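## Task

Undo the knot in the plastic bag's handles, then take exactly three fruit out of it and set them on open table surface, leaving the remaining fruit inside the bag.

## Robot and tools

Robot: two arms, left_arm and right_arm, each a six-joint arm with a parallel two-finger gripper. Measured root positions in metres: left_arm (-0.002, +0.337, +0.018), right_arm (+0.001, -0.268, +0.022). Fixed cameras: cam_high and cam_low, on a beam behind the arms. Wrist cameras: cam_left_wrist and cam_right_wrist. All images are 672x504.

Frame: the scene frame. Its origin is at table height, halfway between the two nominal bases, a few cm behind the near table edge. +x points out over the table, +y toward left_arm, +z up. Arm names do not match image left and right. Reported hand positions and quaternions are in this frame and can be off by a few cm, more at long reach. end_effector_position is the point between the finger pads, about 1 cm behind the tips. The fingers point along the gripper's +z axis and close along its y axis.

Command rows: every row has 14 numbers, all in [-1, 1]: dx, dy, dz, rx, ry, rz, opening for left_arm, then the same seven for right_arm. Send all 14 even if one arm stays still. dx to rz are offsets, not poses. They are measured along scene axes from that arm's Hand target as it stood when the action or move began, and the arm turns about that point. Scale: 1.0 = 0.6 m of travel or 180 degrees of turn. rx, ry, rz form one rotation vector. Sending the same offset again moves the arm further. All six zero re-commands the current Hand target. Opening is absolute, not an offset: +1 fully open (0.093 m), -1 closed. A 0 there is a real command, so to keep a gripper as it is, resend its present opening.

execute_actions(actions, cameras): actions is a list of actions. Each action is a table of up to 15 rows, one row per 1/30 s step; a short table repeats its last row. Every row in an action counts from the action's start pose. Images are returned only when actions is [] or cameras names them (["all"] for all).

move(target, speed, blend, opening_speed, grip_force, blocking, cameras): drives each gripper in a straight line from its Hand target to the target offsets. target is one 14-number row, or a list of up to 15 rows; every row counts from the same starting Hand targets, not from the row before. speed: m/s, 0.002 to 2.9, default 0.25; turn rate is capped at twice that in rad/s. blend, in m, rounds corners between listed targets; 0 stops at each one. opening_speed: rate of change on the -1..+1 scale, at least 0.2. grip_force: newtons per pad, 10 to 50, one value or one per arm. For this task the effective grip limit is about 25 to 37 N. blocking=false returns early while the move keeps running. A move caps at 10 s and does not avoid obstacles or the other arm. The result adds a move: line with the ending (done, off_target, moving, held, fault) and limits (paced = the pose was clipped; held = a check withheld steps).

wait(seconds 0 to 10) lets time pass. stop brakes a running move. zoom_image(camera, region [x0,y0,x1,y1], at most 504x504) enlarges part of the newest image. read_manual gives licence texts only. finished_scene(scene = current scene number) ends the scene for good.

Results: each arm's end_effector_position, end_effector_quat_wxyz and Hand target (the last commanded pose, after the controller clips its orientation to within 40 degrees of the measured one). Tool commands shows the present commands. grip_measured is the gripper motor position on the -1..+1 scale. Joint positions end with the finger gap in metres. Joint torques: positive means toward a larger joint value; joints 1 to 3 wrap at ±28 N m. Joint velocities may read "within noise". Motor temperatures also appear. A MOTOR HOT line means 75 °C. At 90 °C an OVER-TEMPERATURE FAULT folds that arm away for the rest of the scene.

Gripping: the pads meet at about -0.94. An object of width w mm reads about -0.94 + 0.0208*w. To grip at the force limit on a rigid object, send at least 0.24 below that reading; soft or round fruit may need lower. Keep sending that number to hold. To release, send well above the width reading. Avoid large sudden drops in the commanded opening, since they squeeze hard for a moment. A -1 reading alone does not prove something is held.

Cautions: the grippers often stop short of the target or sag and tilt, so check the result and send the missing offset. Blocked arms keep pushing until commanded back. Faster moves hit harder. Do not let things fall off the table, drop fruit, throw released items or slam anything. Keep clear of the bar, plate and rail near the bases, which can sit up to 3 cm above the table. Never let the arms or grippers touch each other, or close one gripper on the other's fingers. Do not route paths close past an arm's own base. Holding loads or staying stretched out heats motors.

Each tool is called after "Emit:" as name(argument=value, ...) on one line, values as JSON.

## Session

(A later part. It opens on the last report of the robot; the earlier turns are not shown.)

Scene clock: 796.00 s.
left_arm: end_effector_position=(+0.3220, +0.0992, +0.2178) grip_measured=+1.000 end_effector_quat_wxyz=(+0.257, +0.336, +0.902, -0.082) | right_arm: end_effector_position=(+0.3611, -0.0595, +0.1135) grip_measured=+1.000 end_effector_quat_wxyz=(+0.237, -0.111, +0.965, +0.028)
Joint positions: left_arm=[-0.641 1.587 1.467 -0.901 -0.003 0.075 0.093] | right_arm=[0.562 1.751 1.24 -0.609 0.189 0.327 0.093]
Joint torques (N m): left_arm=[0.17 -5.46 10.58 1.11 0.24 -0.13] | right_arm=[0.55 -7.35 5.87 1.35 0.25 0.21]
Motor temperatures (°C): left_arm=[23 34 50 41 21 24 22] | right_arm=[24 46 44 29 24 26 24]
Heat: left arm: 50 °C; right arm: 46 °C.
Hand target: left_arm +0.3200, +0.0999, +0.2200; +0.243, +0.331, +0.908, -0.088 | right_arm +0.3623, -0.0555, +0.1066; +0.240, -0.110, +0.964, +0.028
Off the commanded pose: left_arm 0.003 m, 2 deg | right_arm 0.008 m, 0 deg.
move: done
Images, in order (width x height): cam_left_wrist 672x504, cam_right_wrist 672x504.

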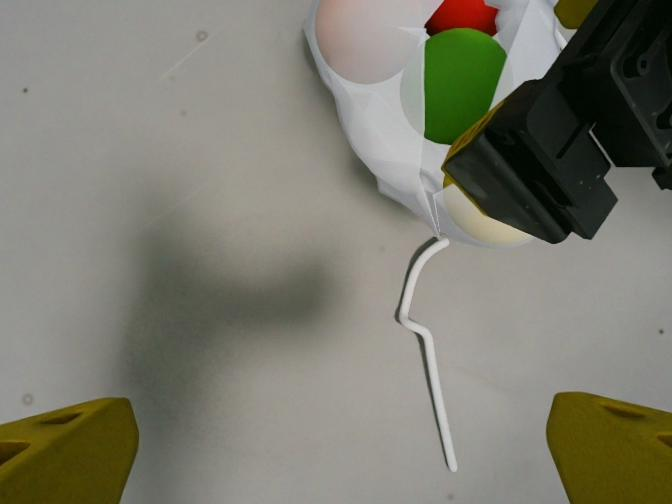

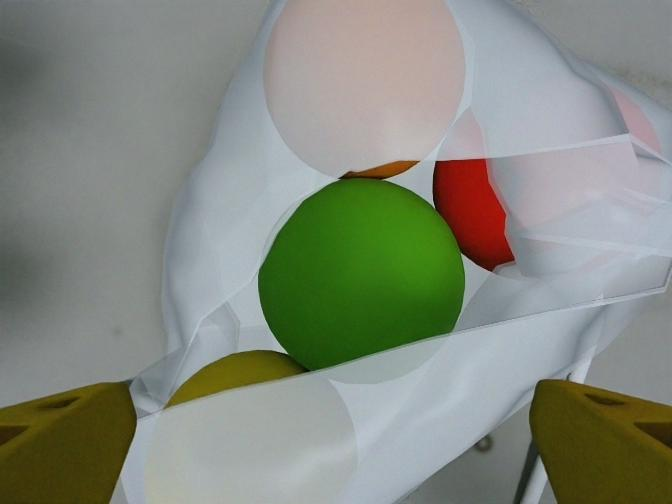

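Emit:
move(target=[0,0,0,0,0,0,1, 0.0307,-0.0123,-0.0707,0,0,0,1], speed=0.08, cameras=["cam_left_wrist","cam_right_wrist"])

Scene clock: 822.23 s.
left_arm: end_effector_position=(+0.3220, +0.0992, +0.2178) grip_measured=+1.000 end_effector_quat_wxyz=(+0.257, +0.336, +0.902, -0.082) | right_arm: end_effector_position=(+0.3796, -0.0631, +0.0746) grip_measured=+1.000 end_effector_quat_wxyz=(+0.244, -0.106, +0.964, +0.025)
Joint positions: left_arm=[-0.641 1.587 1.467 -0.901 -0.003 0.075 0.093] | right_arm=[0.528 1.842 1.185 -0.447 0.187 0.302 0.093]
Joint torques (N m): left_arm=[0.2 -5.39 10.62 1.13 0.24 -0.12] | right_arm=[-0.92 -7.41 5.38 1.34 0.03 0.05]
Heat: left arm: 50 °C; right arm: 46 °C.
Hand target: left_arm +0.3200, +0.0999, +0.2200; +0.243, +0.331, +0.908, -0.088 | right_arm +0.3808, -0.0630, +0.0641; +0.240, -0.110, +0.964, +0.028
Off the commanded pose: left_arm 0.003 m, 2 deg | right_arm 0.010 m, 1 deg.
move: done
Images, in order (width x height): cam_left_wrist 672x504, cam_right_wrist 672x504.

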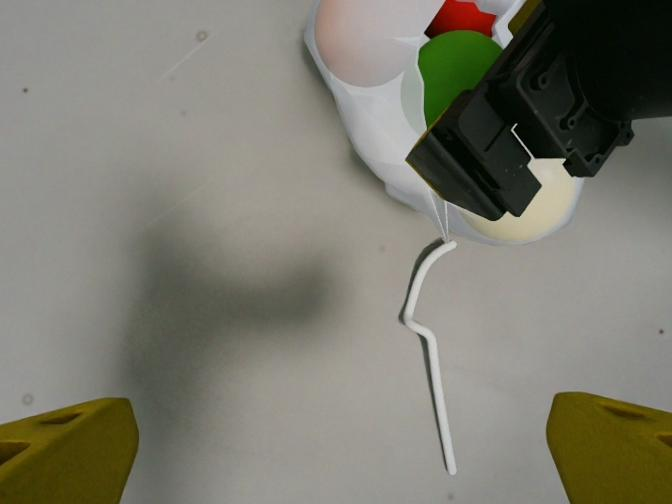

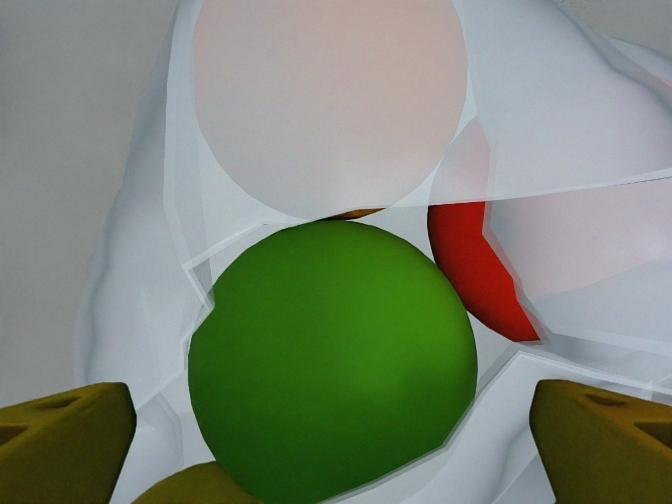

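Emit:
move(target=[0,0,0,0,0,0,1, 0.0248,0.0052,-0.061,0,0,0,1], speed=0.06, cameras=["cam_high","cam_left_wrist","cam_right_wrist"])

Scene clock: 833.77 s.
left_arm: end_effector_position=(+0.3220, +0.0992, +0.2178) grip_measured=+1.000 end_effector_quat_wxyz=(+0.257, +0.336, +0.902, -0.082) | right_arm: end_effector_position=(+0.3970, -0.0601, +0.0424) grip_measured=+1.000 end_effector_quat_wxyz=(+0.251, -0.105, +0.962, +0.025)
Joint positions: left_arm=[-0.641 1.587 1.467 -0.901 -0.003 0.075 0.093] | right_arm=[0.51 1.947 1.178 -0.32 0.185 0.286 0.093]
Joint torques (N m): left_arm=[0.21 -5.38 10.61 1.13 0.23 -0.13] | right_arm=[-0.66 -7.25 5.49 1.36 -0.06 0.06]
Heat: left arm: 51 °C; right arm: 47 °C.
Hand target: left_arm +0.3200, +0.0999, +0.2200; +0.243, +0.331, +0.908, -0.088 | right_arm +0.3956, -0.0597, +0.0275; +0.240, -0.110, +0.964, +0.028
Off the commanded pose: left_arm 0.003 m, 2 deg | right_arm 0.015 m, 1 deg.
move: off_target (right_arm)
Images, in order (width x height): cam_high 672x504, cam_left_wrist 672x504, cam_right_wrist 672x504.

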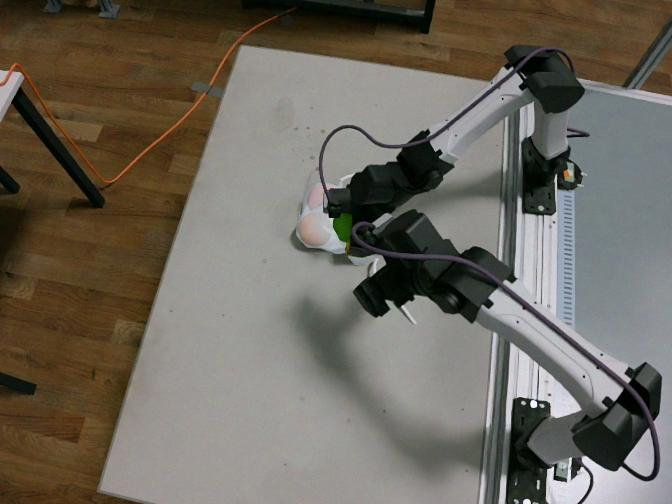

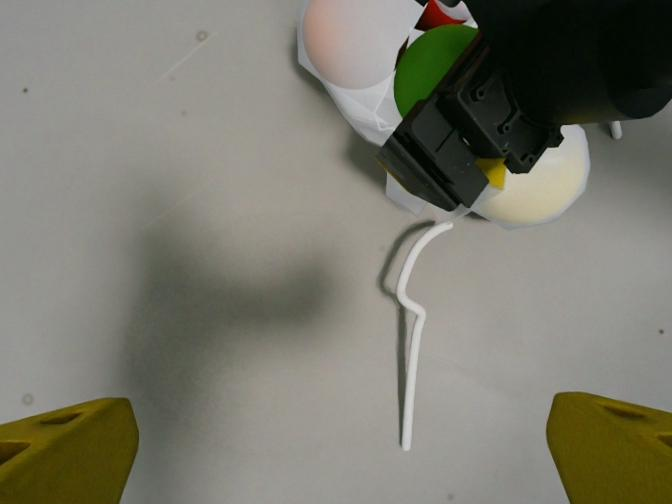

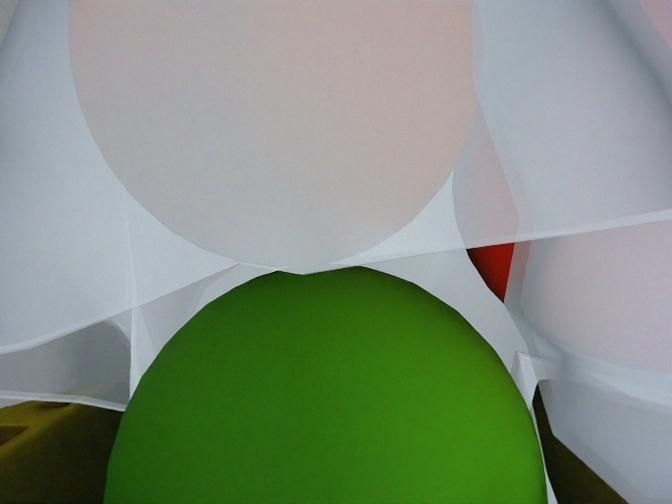

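Emit:
move(target=[0,0,0,0,0,0,1, 0.0,0.0,-0.004,0,0,0,0.35], speed=0.05, opening_speed=0.4, cameras=["cam_left_wrist","cam_right_wrist"])

Scene clock: 843.10 s.
left_arm: end_effector_position=(+0.3220, +0.0992, +0.2178) grip_measured=+1.000 end_effector_quat_wxyz=(+0.257, +0.336, +0.902, -0.082) | right_arm: end_effector_position=(+0.4001, -0.0569, +0.0445) grip_measured=+0.433 end_effector_quat_wxyz=(+0.258, -0.104, +0.960, +0.033)
Joint positions: left_arm=[-0.641 1.587 1.467 -0.901 -0.003 0.075 0.093] | right_arm=[0.51 1.947 1.178 -0.3 0.178 0.286 0.066]
Joint torques (N m): left_arm=[0.06 -5.39 10.62 1.11 0.22 -0.11] | right_arm=[-0.77 -6.82 5.07 1.27 0.05 0.03]
Heat: left arm: 51 °C; right arm: 46 °C.
Hand target: left_arm +0.3200, +0.0999, +0.2200; +0.243, +0.331, +0.908, -0.088 | right_arm +0.3956, -0.0597, +0.0251; +0.240, -0.110, +0.964, +0.028
Off the commanded pose: left_arm 0.003 m, 2 deg | right_arm 0.020 m, 2 deg.
move: off_target (right_arm)
Images, in order (width x height): cam_left_wrist 672x504, cam_right_wrist 672x504.

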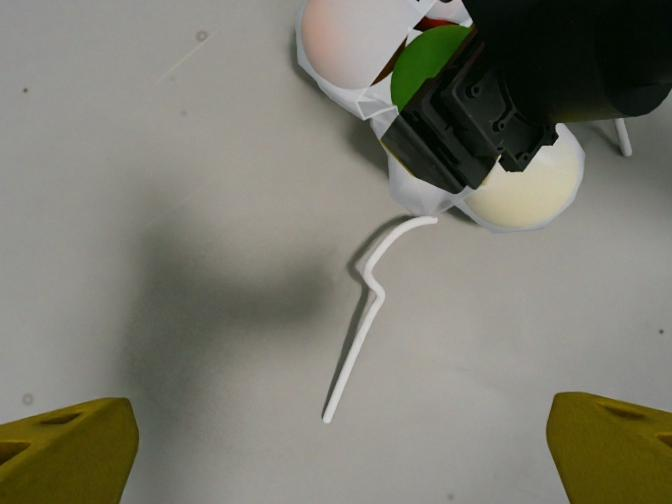

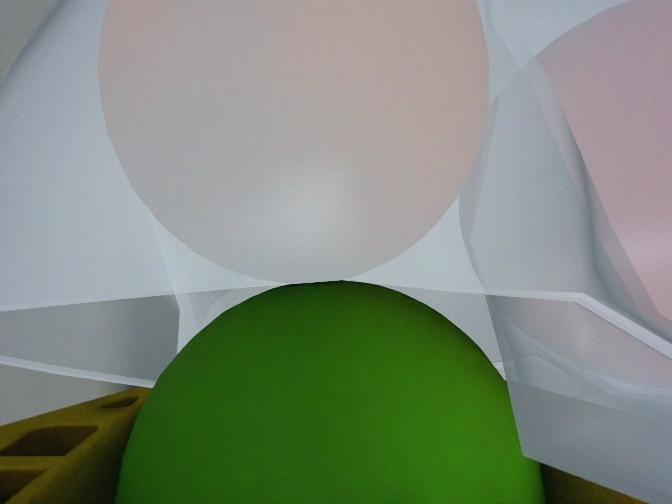

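Emit:
move(target=[0,0,0,0,0,0,1, 0.0,0.0,0.0,0,0,0,0.2], speed=0.05, opening_speed=0.4, cameras=[])

Emit:
move(target=[0,0,0,0,0,0,1, -0.02,0.0,0.1,0,0,0,0.2], speed=0.05, cameras=["cam_high","cam_left_wrist","cam_right_wrist"])

Scene clock: 857.60 s.
left_arm: end_effector_position=(+0.3220, +0.0992, +0.2178) grip_measured=+1.000 end_effector_quat_wxyz=(+0.257, +0.336, +0.902, -0.082) | right_arm: end_effector_position=(+0.4001, -0.0569, +0.0445) grip_measured=+0.433 end_effector_quat_wxyz=(+0.258, -0.104, +0.960, +0.033)
Joint positions: left_arm=[-0.641 1.587 1.467 -0.901 -0.003 0.075 0.093] | right_arm=[0.51 1.947 1.178 -0.3 0.178 0.286 0.066]
Joint torques (N m): left_arm=[0.18 -5.49 10.65 1.13 0.22 -0.12] | right_arm=[-0.91 -6.9 5.19 1.22 0 0.03]
Heat: left arm: 51 °C; right arm: 45 °C.
Hand target: left_arm +0.3200, +0.0999, +0.2200; +0.243, +0.331, +0.908, -0.088 | right_arm +0.3956, -0.0597, +0.0251; +0.240, -0.110, +0.964, +0.028
Off the commanded pose: left_arm 0.003 m, 2 deg | right_arm 0.020 m, 2 deg.
move: off_target (right_arm)
No camera images: "cameras" was empty.

Scene clock: 859.43 s.
left_arm: end_effector_position=(+0.3220, +0.0992, +0.2178) grip_measured=+1.000 end_effector_quat_wxyz=(+0.257, +0.336, +0.902, -0.082) | right_arm: end_effector_position=(+0.3797, -0.0681, +0.0592) grip_measured=+0.431 end_effector_quat_wxyz=(+0.220, -0.111, +0.969, +0.015)
Joint positions: left_arm=[-0.641 1.587 1.467 -0.901 -0.003 0.075 0.093] | right_arm=[0.514 1.889 1.205 -0.473 0.178 0.286 0.066]
Joint torques (N m): left_arm=[0.21 -5.55 10.61 1.12 0.23 -0.12] | right_arm=[0.81 -13.01 9.29 0.77 0.16 0.22]
Heat: left arm: 51 °C; right arm: 46 °C.
Hand target: left_arm +0.3200, +0.0999, +0.2200; +0.243, +0.331, +0.908, -0.088 | right_arm +0.3836, -0.0598, +0.0852; +0.240, -0.110, +0.964, +0.028
Off the commanded pose: left_arm 0.003 m, 2 deg | right_arm 0.028 m, 3 deg.
move: off_target (right_arm)
Images, in order (width x height): cam_high 672x504, cam_left_wrist 672x504, cam_right_wrist 672x504.

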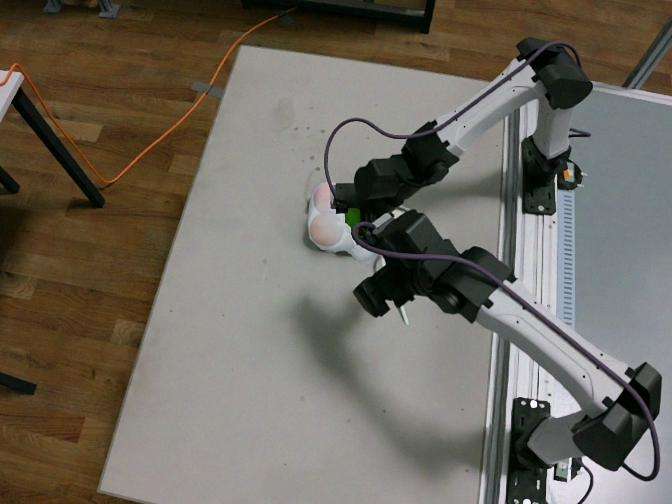

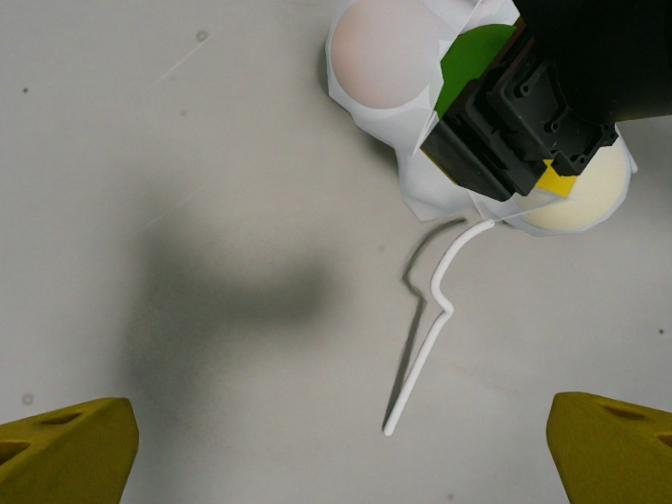

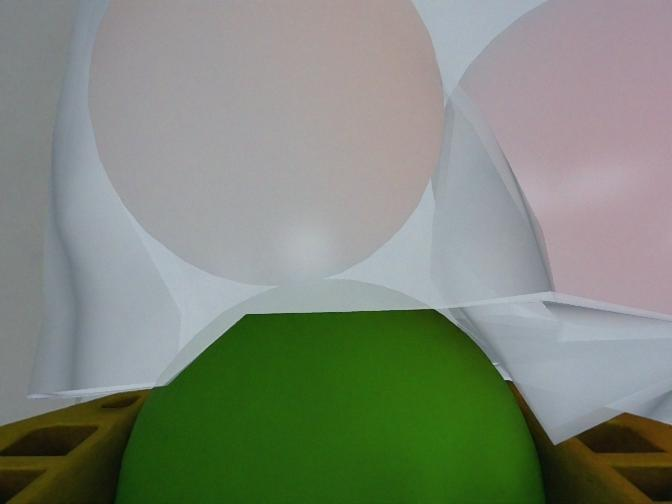

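Emit:
zoom_image(camera="cam_right_wrist", region=[0, 250, 336, 504])

Emit:
zoom_image(camera="cam_right_wrist", region=[390, 250, 672, 504])

Emit:
zoom_image(camera="cam_left_wrist", region=[310, 0, 670, 270])

Scaled by 1.500 from the camera's 672x504 image, which has a finer 960x720 frame.

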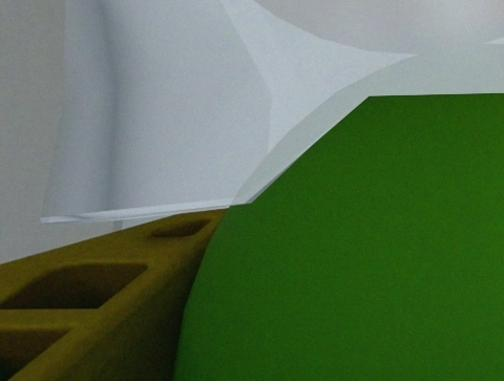

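Scaled by 1.787 from the camera's 672x504 image, which has a finer 960x720 frame.

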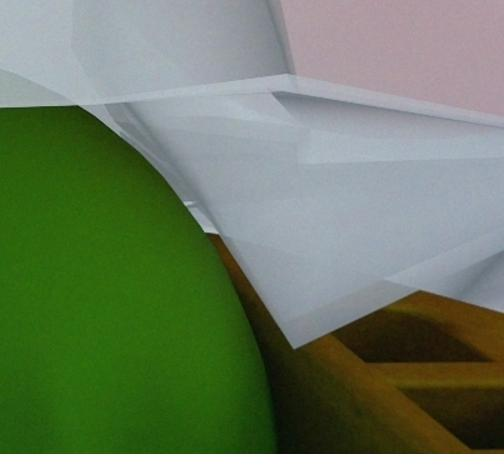

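Scaled by 1.400 from the camera's 672x504 image, which has a finer 960x720 frame.

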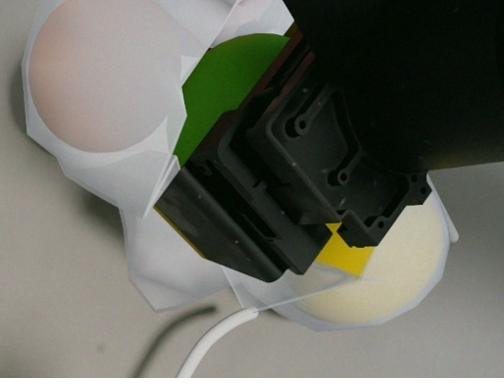

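Emit:
move(target=[0,0,0,0,0,0,1, 0.01,0.0,0.08,0,0,0,0.2], speed=0.05, cameras=["cam_high","cam_left_wrist","cam_right_wrist"])

Scene clock: 869.70 s.
left_arm: end_effector_position=(+0.3220, +0.0992, +0.2178) grip_measured=+1.000 end_effector_quat_wxyz=(+0.257, +0.336, +0.902, -0.082) | right_arm: end_effector_position=(+0.3863, -0.0652, +0.1044) grip_measured=+0.431 end_effector_quat_wxyz=(+0.217, -0.112, +0.970, +0.013)
Joint positions: left_arm=[-0.641 1.587 1.467 -0.901 -0.003 0.075 0.093] | right_arm=[0.514 1.86 1.361 -0.664 0.178 0.286 0.066]
Joint torques (N m): left_arm=[0.25 -5.53 10.66 1.12 0.24 -0.12] | right_arm=[0.09 -13.27 9.74 0.79 0.12 0.13]
Heat: left arm: 52 °C; right arm: 48 °C.
Hand target: left_arm +0.3200, +0.0999, +0.2200; +0.243, +0.331, +0.908, -0.088 | right_arm +0.3896, -0.0598, +0.1330; +0.240, -0.110, +0.964, +0.028
Off the commanded pose: left_arm 0.003 m, 2 deg | right_arm 0.029 m, 3 deg.
move: off_target (right_arm)
Images, in order (width x height): cam_high 672x504, cam_left_wrist 672x504, cam_right_wrist 672x504.

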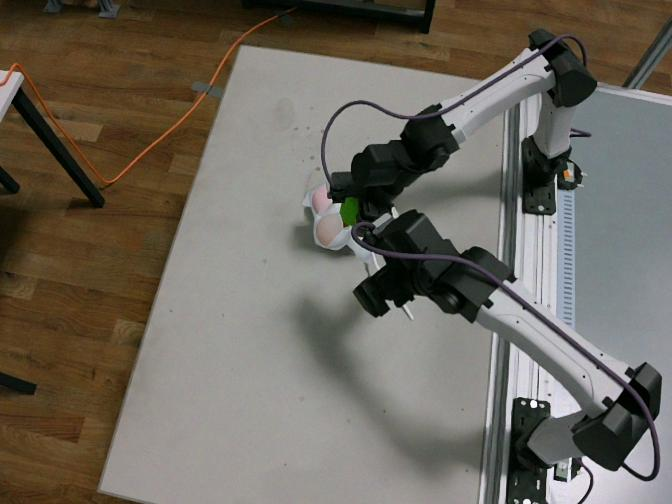

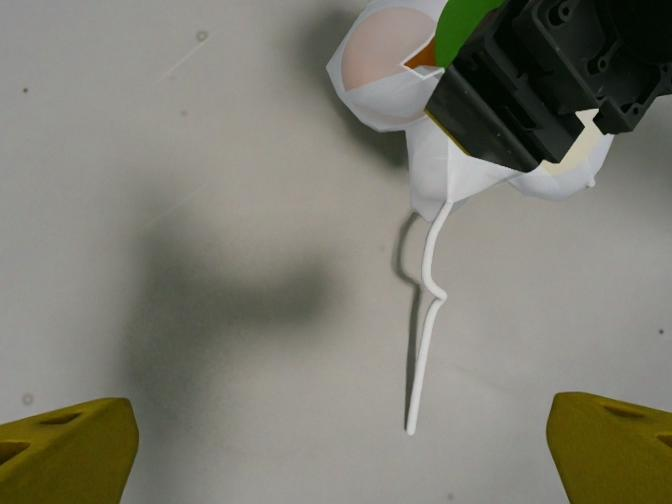

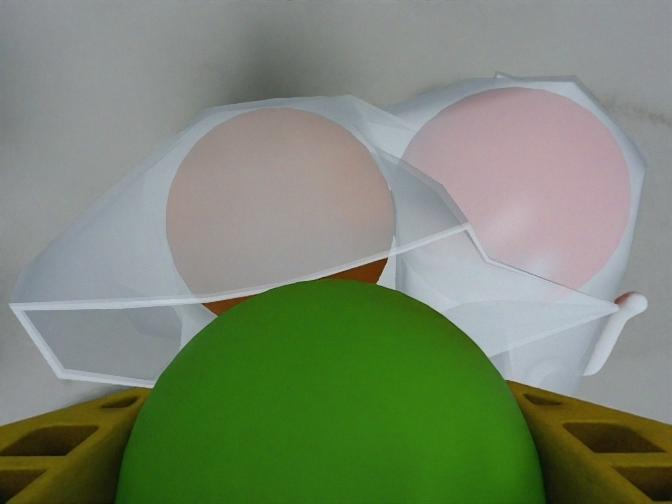

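Emit:
zoom_image(camera="cam_left_wrist", region=[310, 0, 640, 240])

Emit:
zoom_image(camera="cam_right_wrist", region=[0, 200, 340, 504])

Emit:
zoom_image(camera="cam_high", region=[280, 160, 440, 330])

Scaled by 1.527 from the camera's 672x504 image, which has a finer 960x720 frame.

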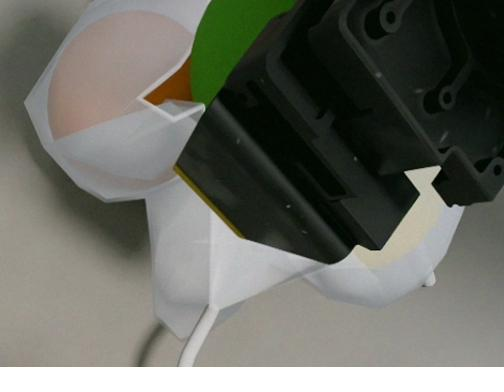

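Scaled by 1.482 from the camera's 672x504 image, which has a finer 960x720 frame.

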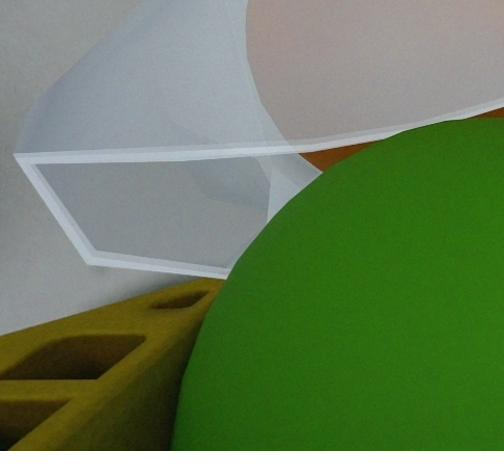

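Scaled by 2.965 from the camera's 672x504 image, which has a finer 960x720 frame.

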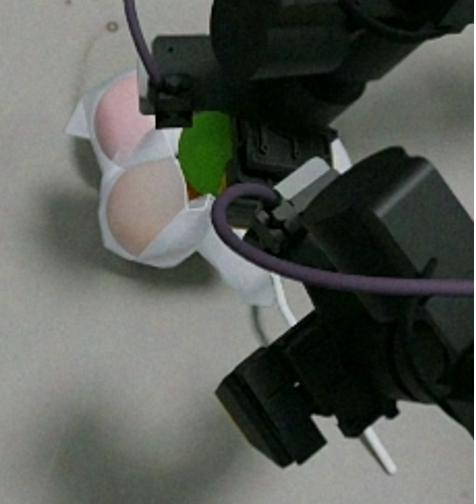

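Emit:
move(target=[0,0,0,0,0,0,0, 0.0,0.0,-0.075,0,0,0,0.2], speed=0.06, cameras=["cam_left_wrist","cam_right_wrist"])

Scene clock: 884.83 s.
left_arm: end_effector_position=(+0.3220, +0.0992, +0.2178) grip_measured=+0.002 end_effector_quat_wxyz=(+0.257, +0.336, +0.902, -0.082) | right_arm: end_effector_position=(+0.3882, -0.0636, +0.0897) grip_measured=+0.431 end_effector_quat_wxyz=(+0.233, -0.109, +0.966, +0.021)
Joint positions: left_arm=[-0.641 1.587 1.467 -0.901 -0.002 0.075 0.045] | right_arm=[0.514 1.86 1.285 -0.551 0.178 0.286 0.066]
Joint torques (N m): left_arm=[0.2 -5.41 10.61 1.13 0.21 -0.13] | right_arm=[-0.02 -9.31 5.44 1.35 0.13 0.13]
Motor temperatures (°C): left_arm=[23 34 52 38 21 24 22] | right_arm=[24 53 42 29 24 26 25]
Heat: left arm: 52 °C; right arm: 53 °C.
Hand target: left_arm +0.3199, +0.0999, +0.2200; +0.243, +0.331, +0.907, -0.088 | right_arm +0.3896, -0.0598, +0.0880; +0.240, -0.110, +0.964, +0.028
Off the commanded pose: left_arm 0.003 m, 2 deg | right_arm 0.004 m, 1 deg.
move: done
Images, in order (width x height): cam_left_wrist 672x504, cam_right_wrist 672x504.

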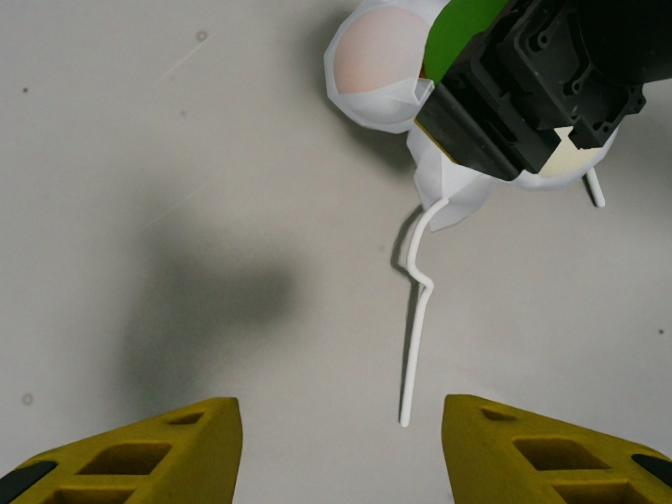

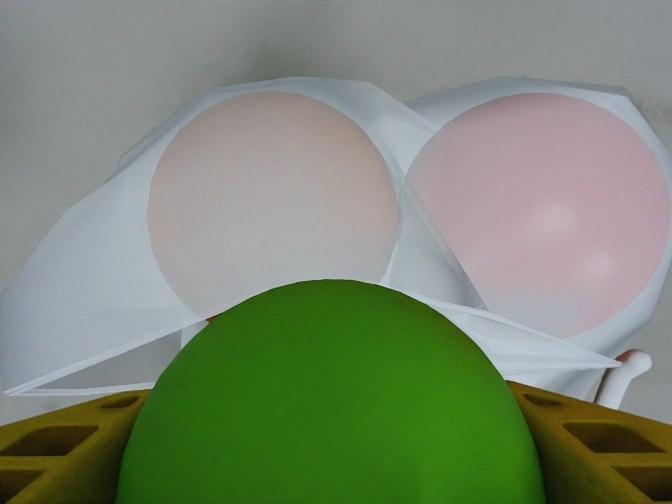

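Emit:
move(target=[0,0,0,0,0,0,0, 0.0,0.0,-0.06,0,0,0,0.2], speed=0.06, cameras=["cam_left_wrist","cam_right_wrist"])

Scene clock: 888.30 s.
left_arm: end_effector_position=(+0.3220, +0.0992, +0.2178) grip_measured=+0.002 end_effector_quat_wxyz=(+0.257, +0.336, +0.902, -0.082) | right_arm: end_effector_position=(+0.3890, -0.0624, +0.0621) grip_measured=+0.431 end_effector_quat_wxyz=(+0.241, -0.108, +0.964, +0.025)
Joint positions: left_arm=[-0.641 1.587 1.467 -0.901 -0.002 0.075 0.045] | right_arm=[0.514 1.893 1.202 -0.416 0.178 0.286 0.066]
Joint torques (N m): left_arm=[0.25 -5.48 10.69 1.1 0.23 -0.14] | right_arm=[-0.16 -7.64 5.39 1.38 0.08 0.12]
Heat: left arm: 52 °C; right arm: 52 °C.
Hand target: left_arm +0.3199, +0.0999, +0.2200; +0.243, +0.331, +0.907, -0.088 | right_arm +0.3896, -0.0598, +0.0521; +0.240, -0.110, +0.964, +0.028
Off the commanded pose: left_arm 0.003 m, 2 deg | right_arm 0.010 m, 0 deg.
move: done
Images, in order (width x height): cam_left_wrist 672x504, cam_right_wrist 672x504.

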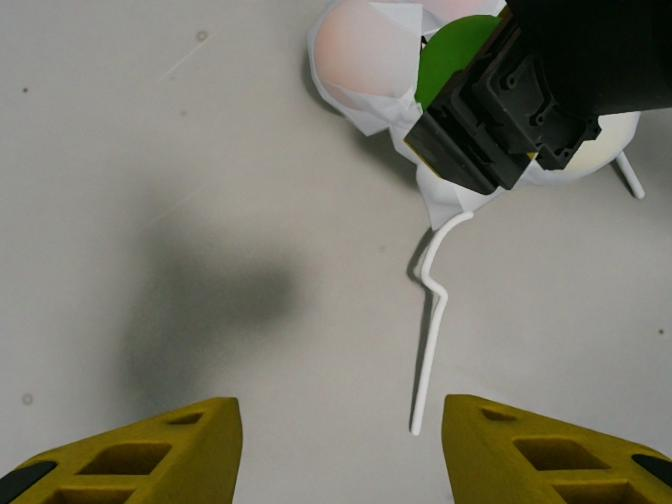

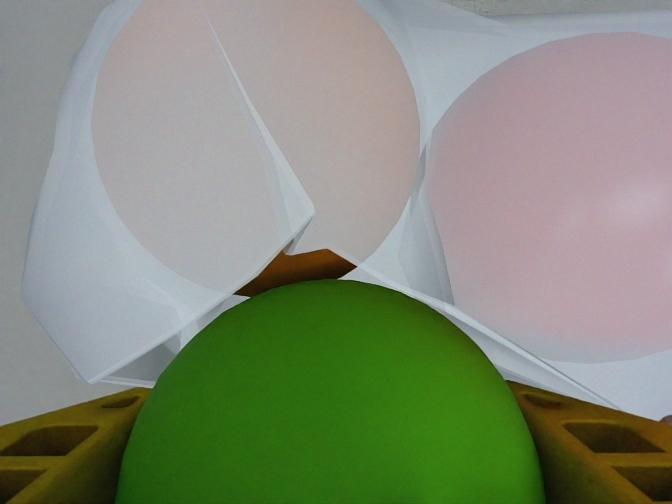

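Emit:
move(target=[[-0.0265,-0.1077,-0.21,0,0,0,0, 0,0,0,0,0,0,0.2],[0.0118,-0.1398,-0.295,0,0,0,0, 0,0,0,0,0,0,0.2]], speed=[0.15,0.08], blend=[0.02,0], cameras=["cam_left_wrist"])

Scene clock: 897.97 s.
left_arm: end_effector_position=(+0.3166, +0.0228, +0.0433) grip_measured=+0.002 end_effector_quat_wxyz=(+0.225, +0.339, +0.910, -0.085) | right_arm: end_effector_position=(+0.3895, -0.0641, +0.0596) grip_measured=+0.431 end_effector_quat_wxyz=(+0.240, -0.107, +0.965, +0.021)
Joint positions: left_arm=[-0.798 1.932 1.193 -0.347 -0.052 -0.069 0.045] | right_arm=[0.512 1.9 1.202 -0.415 0.184 0.286 0.066]
Joint torques (N m): left_arm=[-0.14 -6.84 7.86 1.92 -0.17 -0.08] | right_arm=[-0.02 -8.14 5.37 1.37 0.07 0.13]
Heat: left arm: 52 °C; right arm: 52 °C.
Hand target: left_arm +0.3271, +0.0161, +0.0430; +0.243, +0.331, +0.908, -0.088 | right_arm +0.3896, -0.0598, +0.0520; +0.240, -0.110, +0.964, +0.028
Off the commanded pose: left_arm 0.012 m, 2 deg | right_arm 0.009 m, 1 deg.
move: off_target (left_arm)
Images, in order (width x height): cam_left_wrist 672x504.

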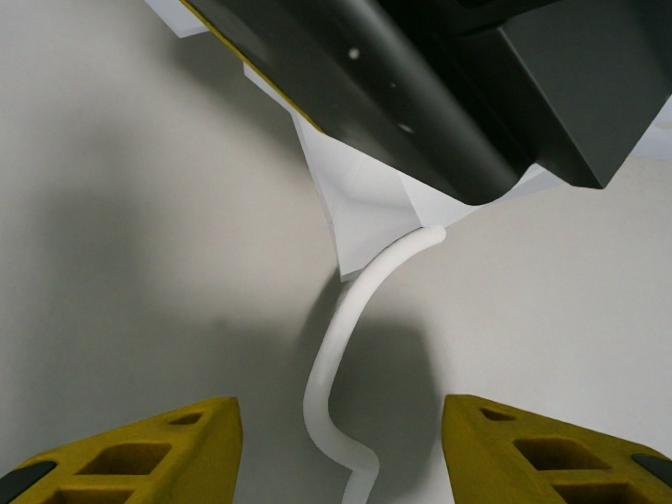

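Emit:
move(target=[[0.0,0.0,-0.02,0,0,0,0, 0,0,0,0,0,0,0.2],[0.0,0.0,-0.02,0,0,0,-1, 0,0,0,0,0,0,0.2]], speed=[0.06,0.06], opening_speed=1.0, cameras=["cam_left_wrist","cam_right_wrist"])

Scene clock: 904.40 s.
left_arm: end_effector_position=(+0.3219, +0.0173, +0.0411) grip_measured=-0.987 end_effector_quat_wxyz=(+0.236, +0.338, +0.907, -0.090) | right_arm: end_effector_position=(+0.3922, -0.0693, +0.0600) grip_measured=+0.431 end_effector_quat_wxyz=(+0.243, -0.102, +0.965, +0.013)
Joint positions: left_arm=[-0.798 1.948 1.193 -0.305 -0.052 -0.069 0] | right_arm=[0.505 1.9 1.202 -0.415 0.201 0.286 0.066]
Joint torques (N m): left_arm=[-0.1 -6.49 6.13 1.98 -0.19 -0.05] | right_arm=[0.69 -8.12 5.48 1.34 -0.09 0.13]
Heat: left arm: 50 °C; right arm: 51 °C.
Hand target: left_arm +0.3271, +0.0160, +0.0312; +0.243, +0.331, +0.907, -0.088 | right_arm +0.3896, -0.0599, +0.0520; +0.240, -0.110, +0.964, +0.028
Off the commanded pose: left_arm 0.011 m, 1 deg | right_arm 0.013 m, 2 deg.
move: off_target (left_arm, right_arm); target 2's new opening was sent with left_arm's hand 0.011 m and 1 deg from that target
Images, in order (width x height): cam_left_wrist 672x504, cam_right_wrist 672x504.

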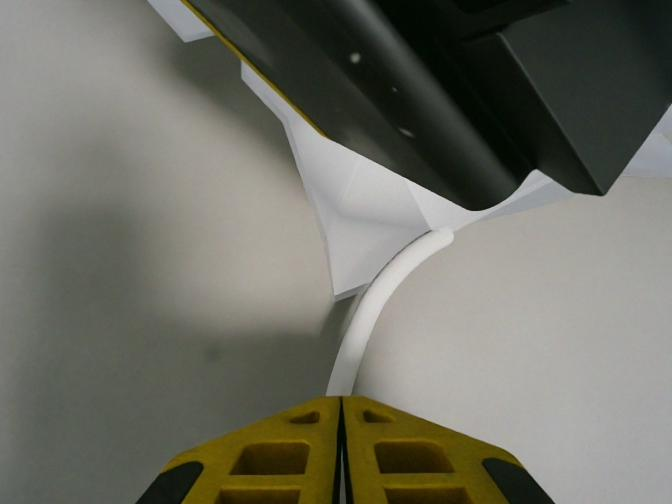

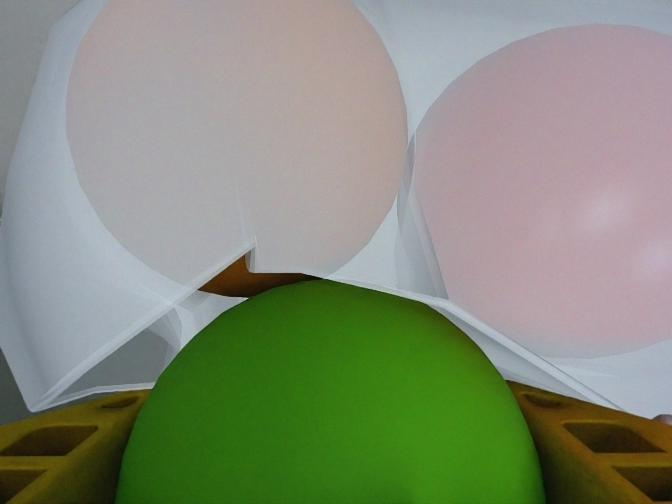

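Emit:
move(target=[-0.03,0.08,0.03,0,0,0,0, 0,0,0,0,0,0,0.2], speed=0.1, cameras=["cam_left_wrist","cam_right_wrist"])

Scene clock: 909.37 s.
left_arm: end_effector_position=(+0.3104, +0.0645, +0.0437) grip_measured=-0.002 end_effector_quat_wxyz=(+0.237, +0.325, +0.912, -0.079) | right_arm: end_effector_position=(+0.3903, -0.0674, +0.0575) grip_measured=+0.431 end_effector_quat_wxyz=(+0.238, -0.104, +0.966, +0.019)
Joint positions: left_arm=[-0.738 1.809 1.019 -0.276 -0.051 -0.038 0.045] | right_arm=[0.505 1.903 1.199 -0.414 0.185 0.286 0.066]
Joint torques (N m): left_arm=[0.03 -9.25 5.71 1.56 0.21 0.1] | right_arm=[0.59 -8.57 5.71 1.32 0.04 0.12]
Heat: left arm: 49 °C; right arm: 51 °C.
Hand target: left_arm +0.3091, +0.0640, +0.0492; +0.243, +0.331, +0.908, -0.088 | right_arm +0.3897, -0.0599, +0.0521; +0.240, -0.110, +0.964, +0.028
Off the commanded pose: left_arm 0.006 m, 2 deg | right_arm 0.009 m, 1 deg.
move: done
Images, in order (width x height): cam_left_wrist 672x504, cam_right_wrist 672x504.

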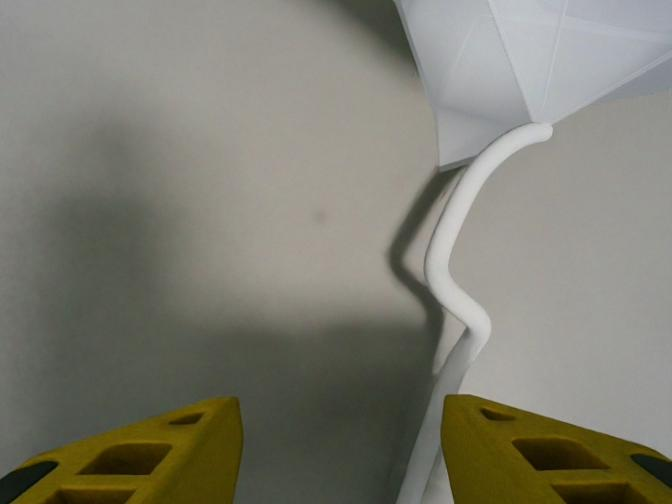

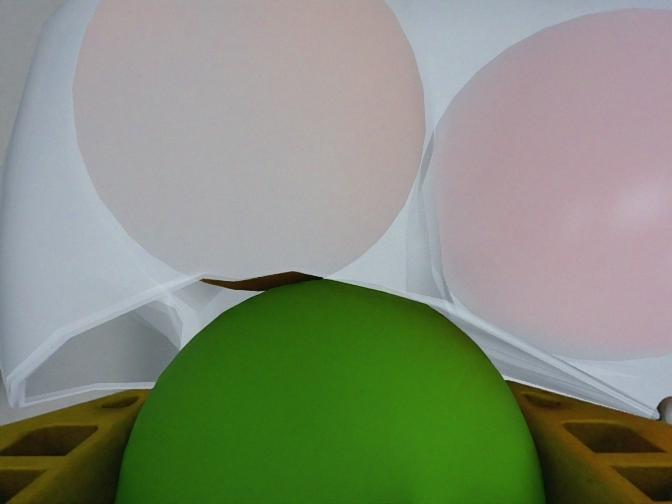

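Emit:
move(target=[[-0.035,-0.04,0.0,0,0,0,0, 0,0,0,0,0,0,0.2],[-0.035,-0.04,-0.04,0,0,0,0, 0,0,0,0,0,0,0.2]], speed=[0.08,0.05], blend=[0.005,0], cameras=["cam_left_wrist"])

Scene clock: 917.73 s.
left_arm: end_effector_position=(+0.2844, +0.0430, +0.0278) grip_measured=-0.002 end_effector_quat_wxyz=(+0.231, +0.338, +0.908, -0.087) | right_arm: end_effector_position=(+0.3903, -0.0674, +0.0575) grip_measured=+0.431 end_effector_quat_wxyz=(+0.238, -0.104, +0.966, +0.019)
Joint positions: left_arm=[-0.825 1.836 0.98 -0.218 -0.067 -0.093 0.045] | right_arm=[0.505 1.903 1.199 -0.414 0.185 0.286 0.066]
Joint torques (N m): left_arm=[-0.53 -6.52 5.78 1.87 -0.2 -0.13] | right_arm=[0.7 -8.62 5.68 1.37 0.03 0.12]
Motor temperatures (°C): left_arm=[23 37 47 39 21 24 22] | right_arm=[24 51 41 32 24 26 25]
Heat: left arm: 47 °C; right arm: 51 °C.
Hand target: left_arm +0.2881, +0.0401, +0.0251; +0.243, +0.331, +0.908, -0.088 | right_arm +0.3897, -0.0599, +0.0521; +0.240, -0.110, +0.964, +0.028
Off the commanded pose: left_arm 0.005 m, 2 deg | right_arm 0.009 m, 1 deg.
move: done
Images, in order (width x height): cam_left_wrist 672x504.

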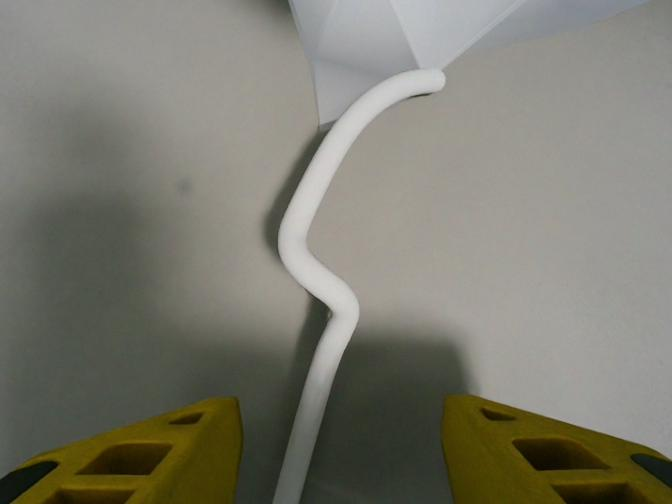

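Emit:
move(target=[[0.004,-0.003,-0.018,0,0,0,0, 0,0,0,0,0,0,0.2],[0.004,-0.003,-0.018,0,0,0,-1, 0,0,0,0,0,0,0.2]], speed=[0.04,0.04], opening_speed=1.0, cameras=["cam_left_wrist"])

Scene clock: 924.00 s.
left_arm: end_effector_position=(+0.2877, +0.0392, +0.0189) grip_measured=-0.911 end_effector_quat_wxyz=(+0.234, +0.338, +0.907, -0.088) | right_arm: end_effector_position=(+0.3902, -0.0674, +0.0574) grip_measured=+0.431 end_effector_quat_wxyz=(+0.238, -0.104, +0.966, +0.019)
Joint positions: left_arm=[-0.825 1.871 0.98 -0.178 -0.067 -0.093 0.001] | right_arm=[0.505 1.903 1.199 -0.414 0.185 0.286 0.066]
Joint torques (N m): left_arm=[-0.36 -6.64 5.22 1.91 -0.2 -0.1] | right_arm=[0.68 -8.55 5.64 1.31 -0.01 0.09]
Heat: left arm: 46 °C; right arm: 51 °C.
Hand target: left_arm +0.2906, +0.0382, +0.0143; +0.243, +0.331, +0.907, -0.088 | right_arm +0.3897, -0.0599, +0.0521; +0.240, -0.110, +0.964, +0.028
Off the commanded pose: left_arm 0.006 m, 1 deg | right_arm 0.009 m, 1 deg.
move: done
Images, in order (width x height): cam_left_wrist 672x504.

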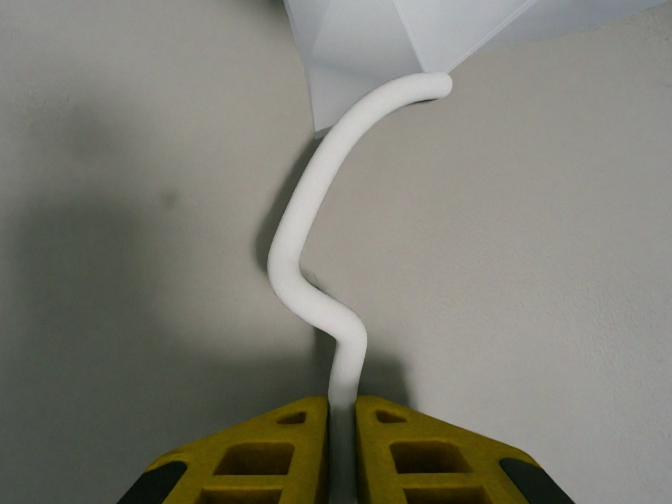

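Emit:
move(target=[-0.05,0.04,0.01,0,0,0,-1, 0.0,0.0,-0.03,0,0,0,0.2], speed=0.05, cameras=["cam_high","cam_left_wrist","cam_right_wrist"])

Scene clock: 928.67 s.
left_arm: end_effector_position=(+0.2623, +0.0615, +0.0156) grip_measured=-0.911 end_effector_quat_wxyz=(+0.235, +0.336, +0.908, -0.088) | right_arm: end_effector_position=(+0.3971, -0.0630, +0.0533) grip_measured=+0.431 end_effector_quat_wxyz=(+0.258, -0.101, +0.961, +0.028)
Joint positions: left_arm=[-0.838 1.77 0.828 -0.125 -0.076 -0.109 0.001] | right_arm=[0.505 1.914 1.173 -0.332 0.184 0.286 0.066]
Joint torques (N m): left_arm=[-0.79 -8.5 5.08 1.55 -0.23 -0.15] | right_arm=[0.46 -7.01 4.68 1.29 0.01 0.13]
Heat: left arm: 45 °C; right arm: 51 °C.
Hand target: left_arm +0.2605, +0.0623, +0.0203; +0.243, +0.331, +0.908, -0.088 | right_arm +0.3896, -0.0599, +0.0340; +0.240, -0.110, +0.964, +0.028
Off the commanded pose: left_arm 0.005 m, 1 deg | right_arm 0.021 m, 2 deg.
move: off_target (right_arm)
Images, in order (width x height): cam_high 672x504, cam_left_wrist 672x504, cam_right_wrist 672x504.

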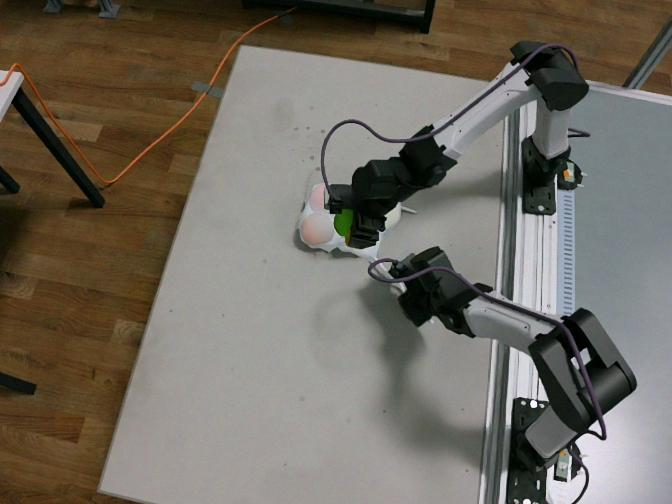

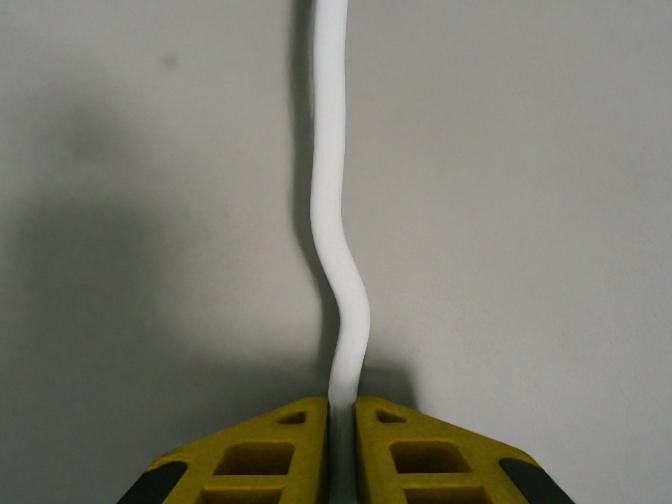

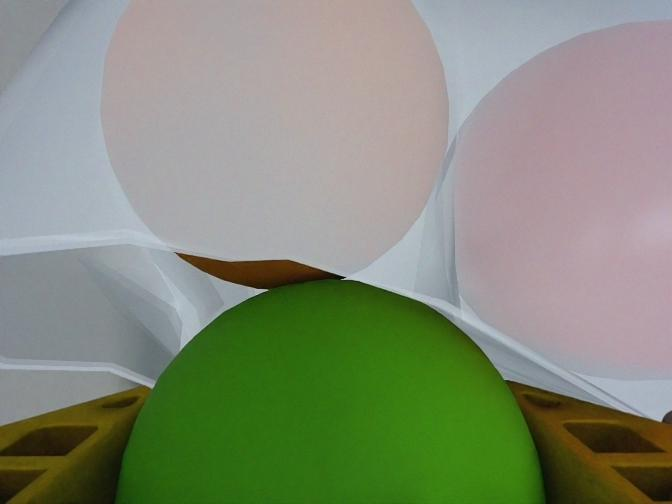

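Emit:
move(target=[0,0,0,0,0,0,-1, 0.0,0.0,0.02,0,0,0,0.75], speed=0.05, opening_speed=0.5, cameras=["cam_left_wrist","cam_right_wrist"])

Scene clock: 934.07 s.
left_arm: end_effector_position=(+0.2621, +0.0619, +0.0153) grip_measured=-0.911 end_effector_quat_wxyz=(+0.234, +0.336, +0.908, -0.088) | right_arm: end_effector_position=(+0.3971, -0.0629, +0.0534) grip_measured=+0.747 end_effector_quat_wxyz=(+0.258, -0.101, +0.961, +0.028)
Joint positions: left_arm=[-0.838 1.77 0.827 -0.125 -0.076 -0.109 0.001] | right_arm=[0.505 1.914 1.173 -0.332 0.184 0.286 0.081]
Joint torques (N m): left_arm=[-0.84 -8.4 5.14 1.53 -0.22 -0.12] | right_arm=[0.55 -8.64 6.76 0.89 0.05 0.12]
Heat: left arm: 45 °C; right arm: 50 °C.
Hand target: left_arm +0.2605, +0.0623, +0.0203; +0.243, +0.331, +0.908, -0.088 | right_arm +0.3897, -0.0599, +0.0461; +0.240, -0.110, +0.964, +0.028
Off the commanded pose: left_arm 0.005 m, 1 deg | right_arm 0.011 m, 2 deg.
move: off_target (right_arm)
Images, in order (width x height): cam_left_wrist 672x504, cam_right_wrist 672x504.

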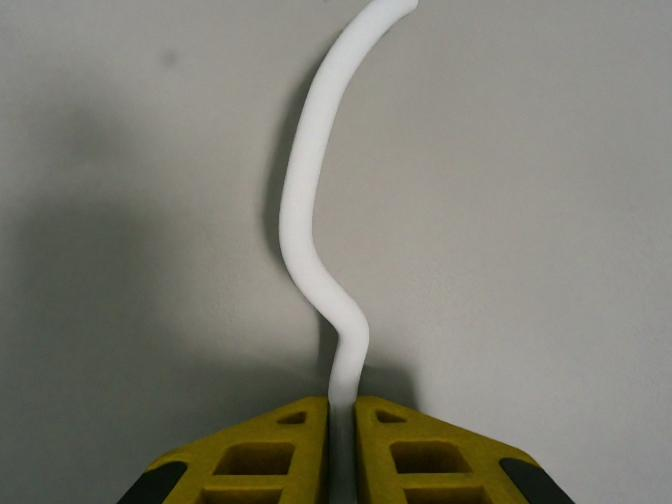

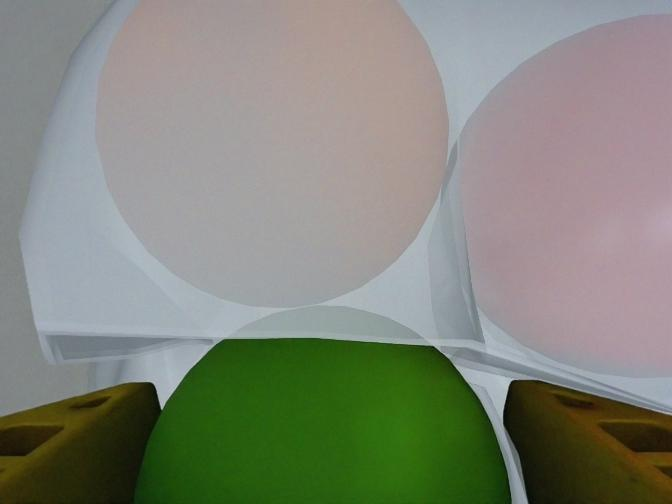

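Emit:
zoom_image(camera="cam_right_wrist", region=[400, 300, 672, 504])

Emit:
zoom_image(camera="cam_right_wrist", region=[0, 300, 272, 504])

Scaled by 1.853 from the camera's 672x504 image, which has a finer 960x720 frame.

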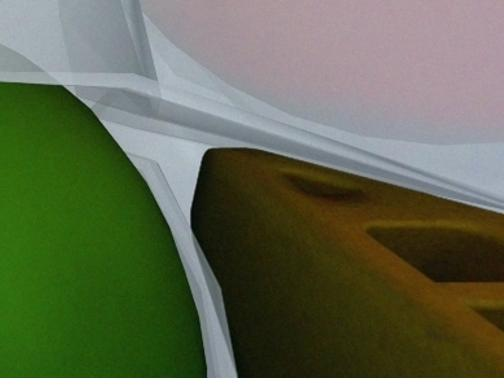

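Scaled by 1.853 from the camera's 672x504 image, which has a finer 960x720 frame.

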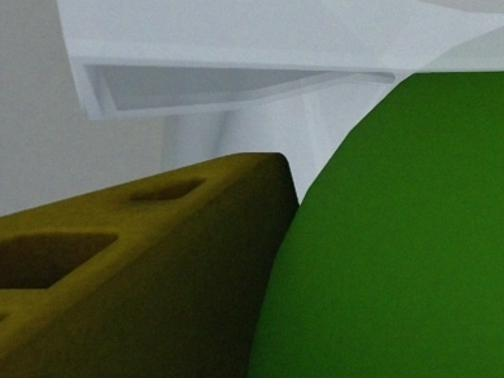

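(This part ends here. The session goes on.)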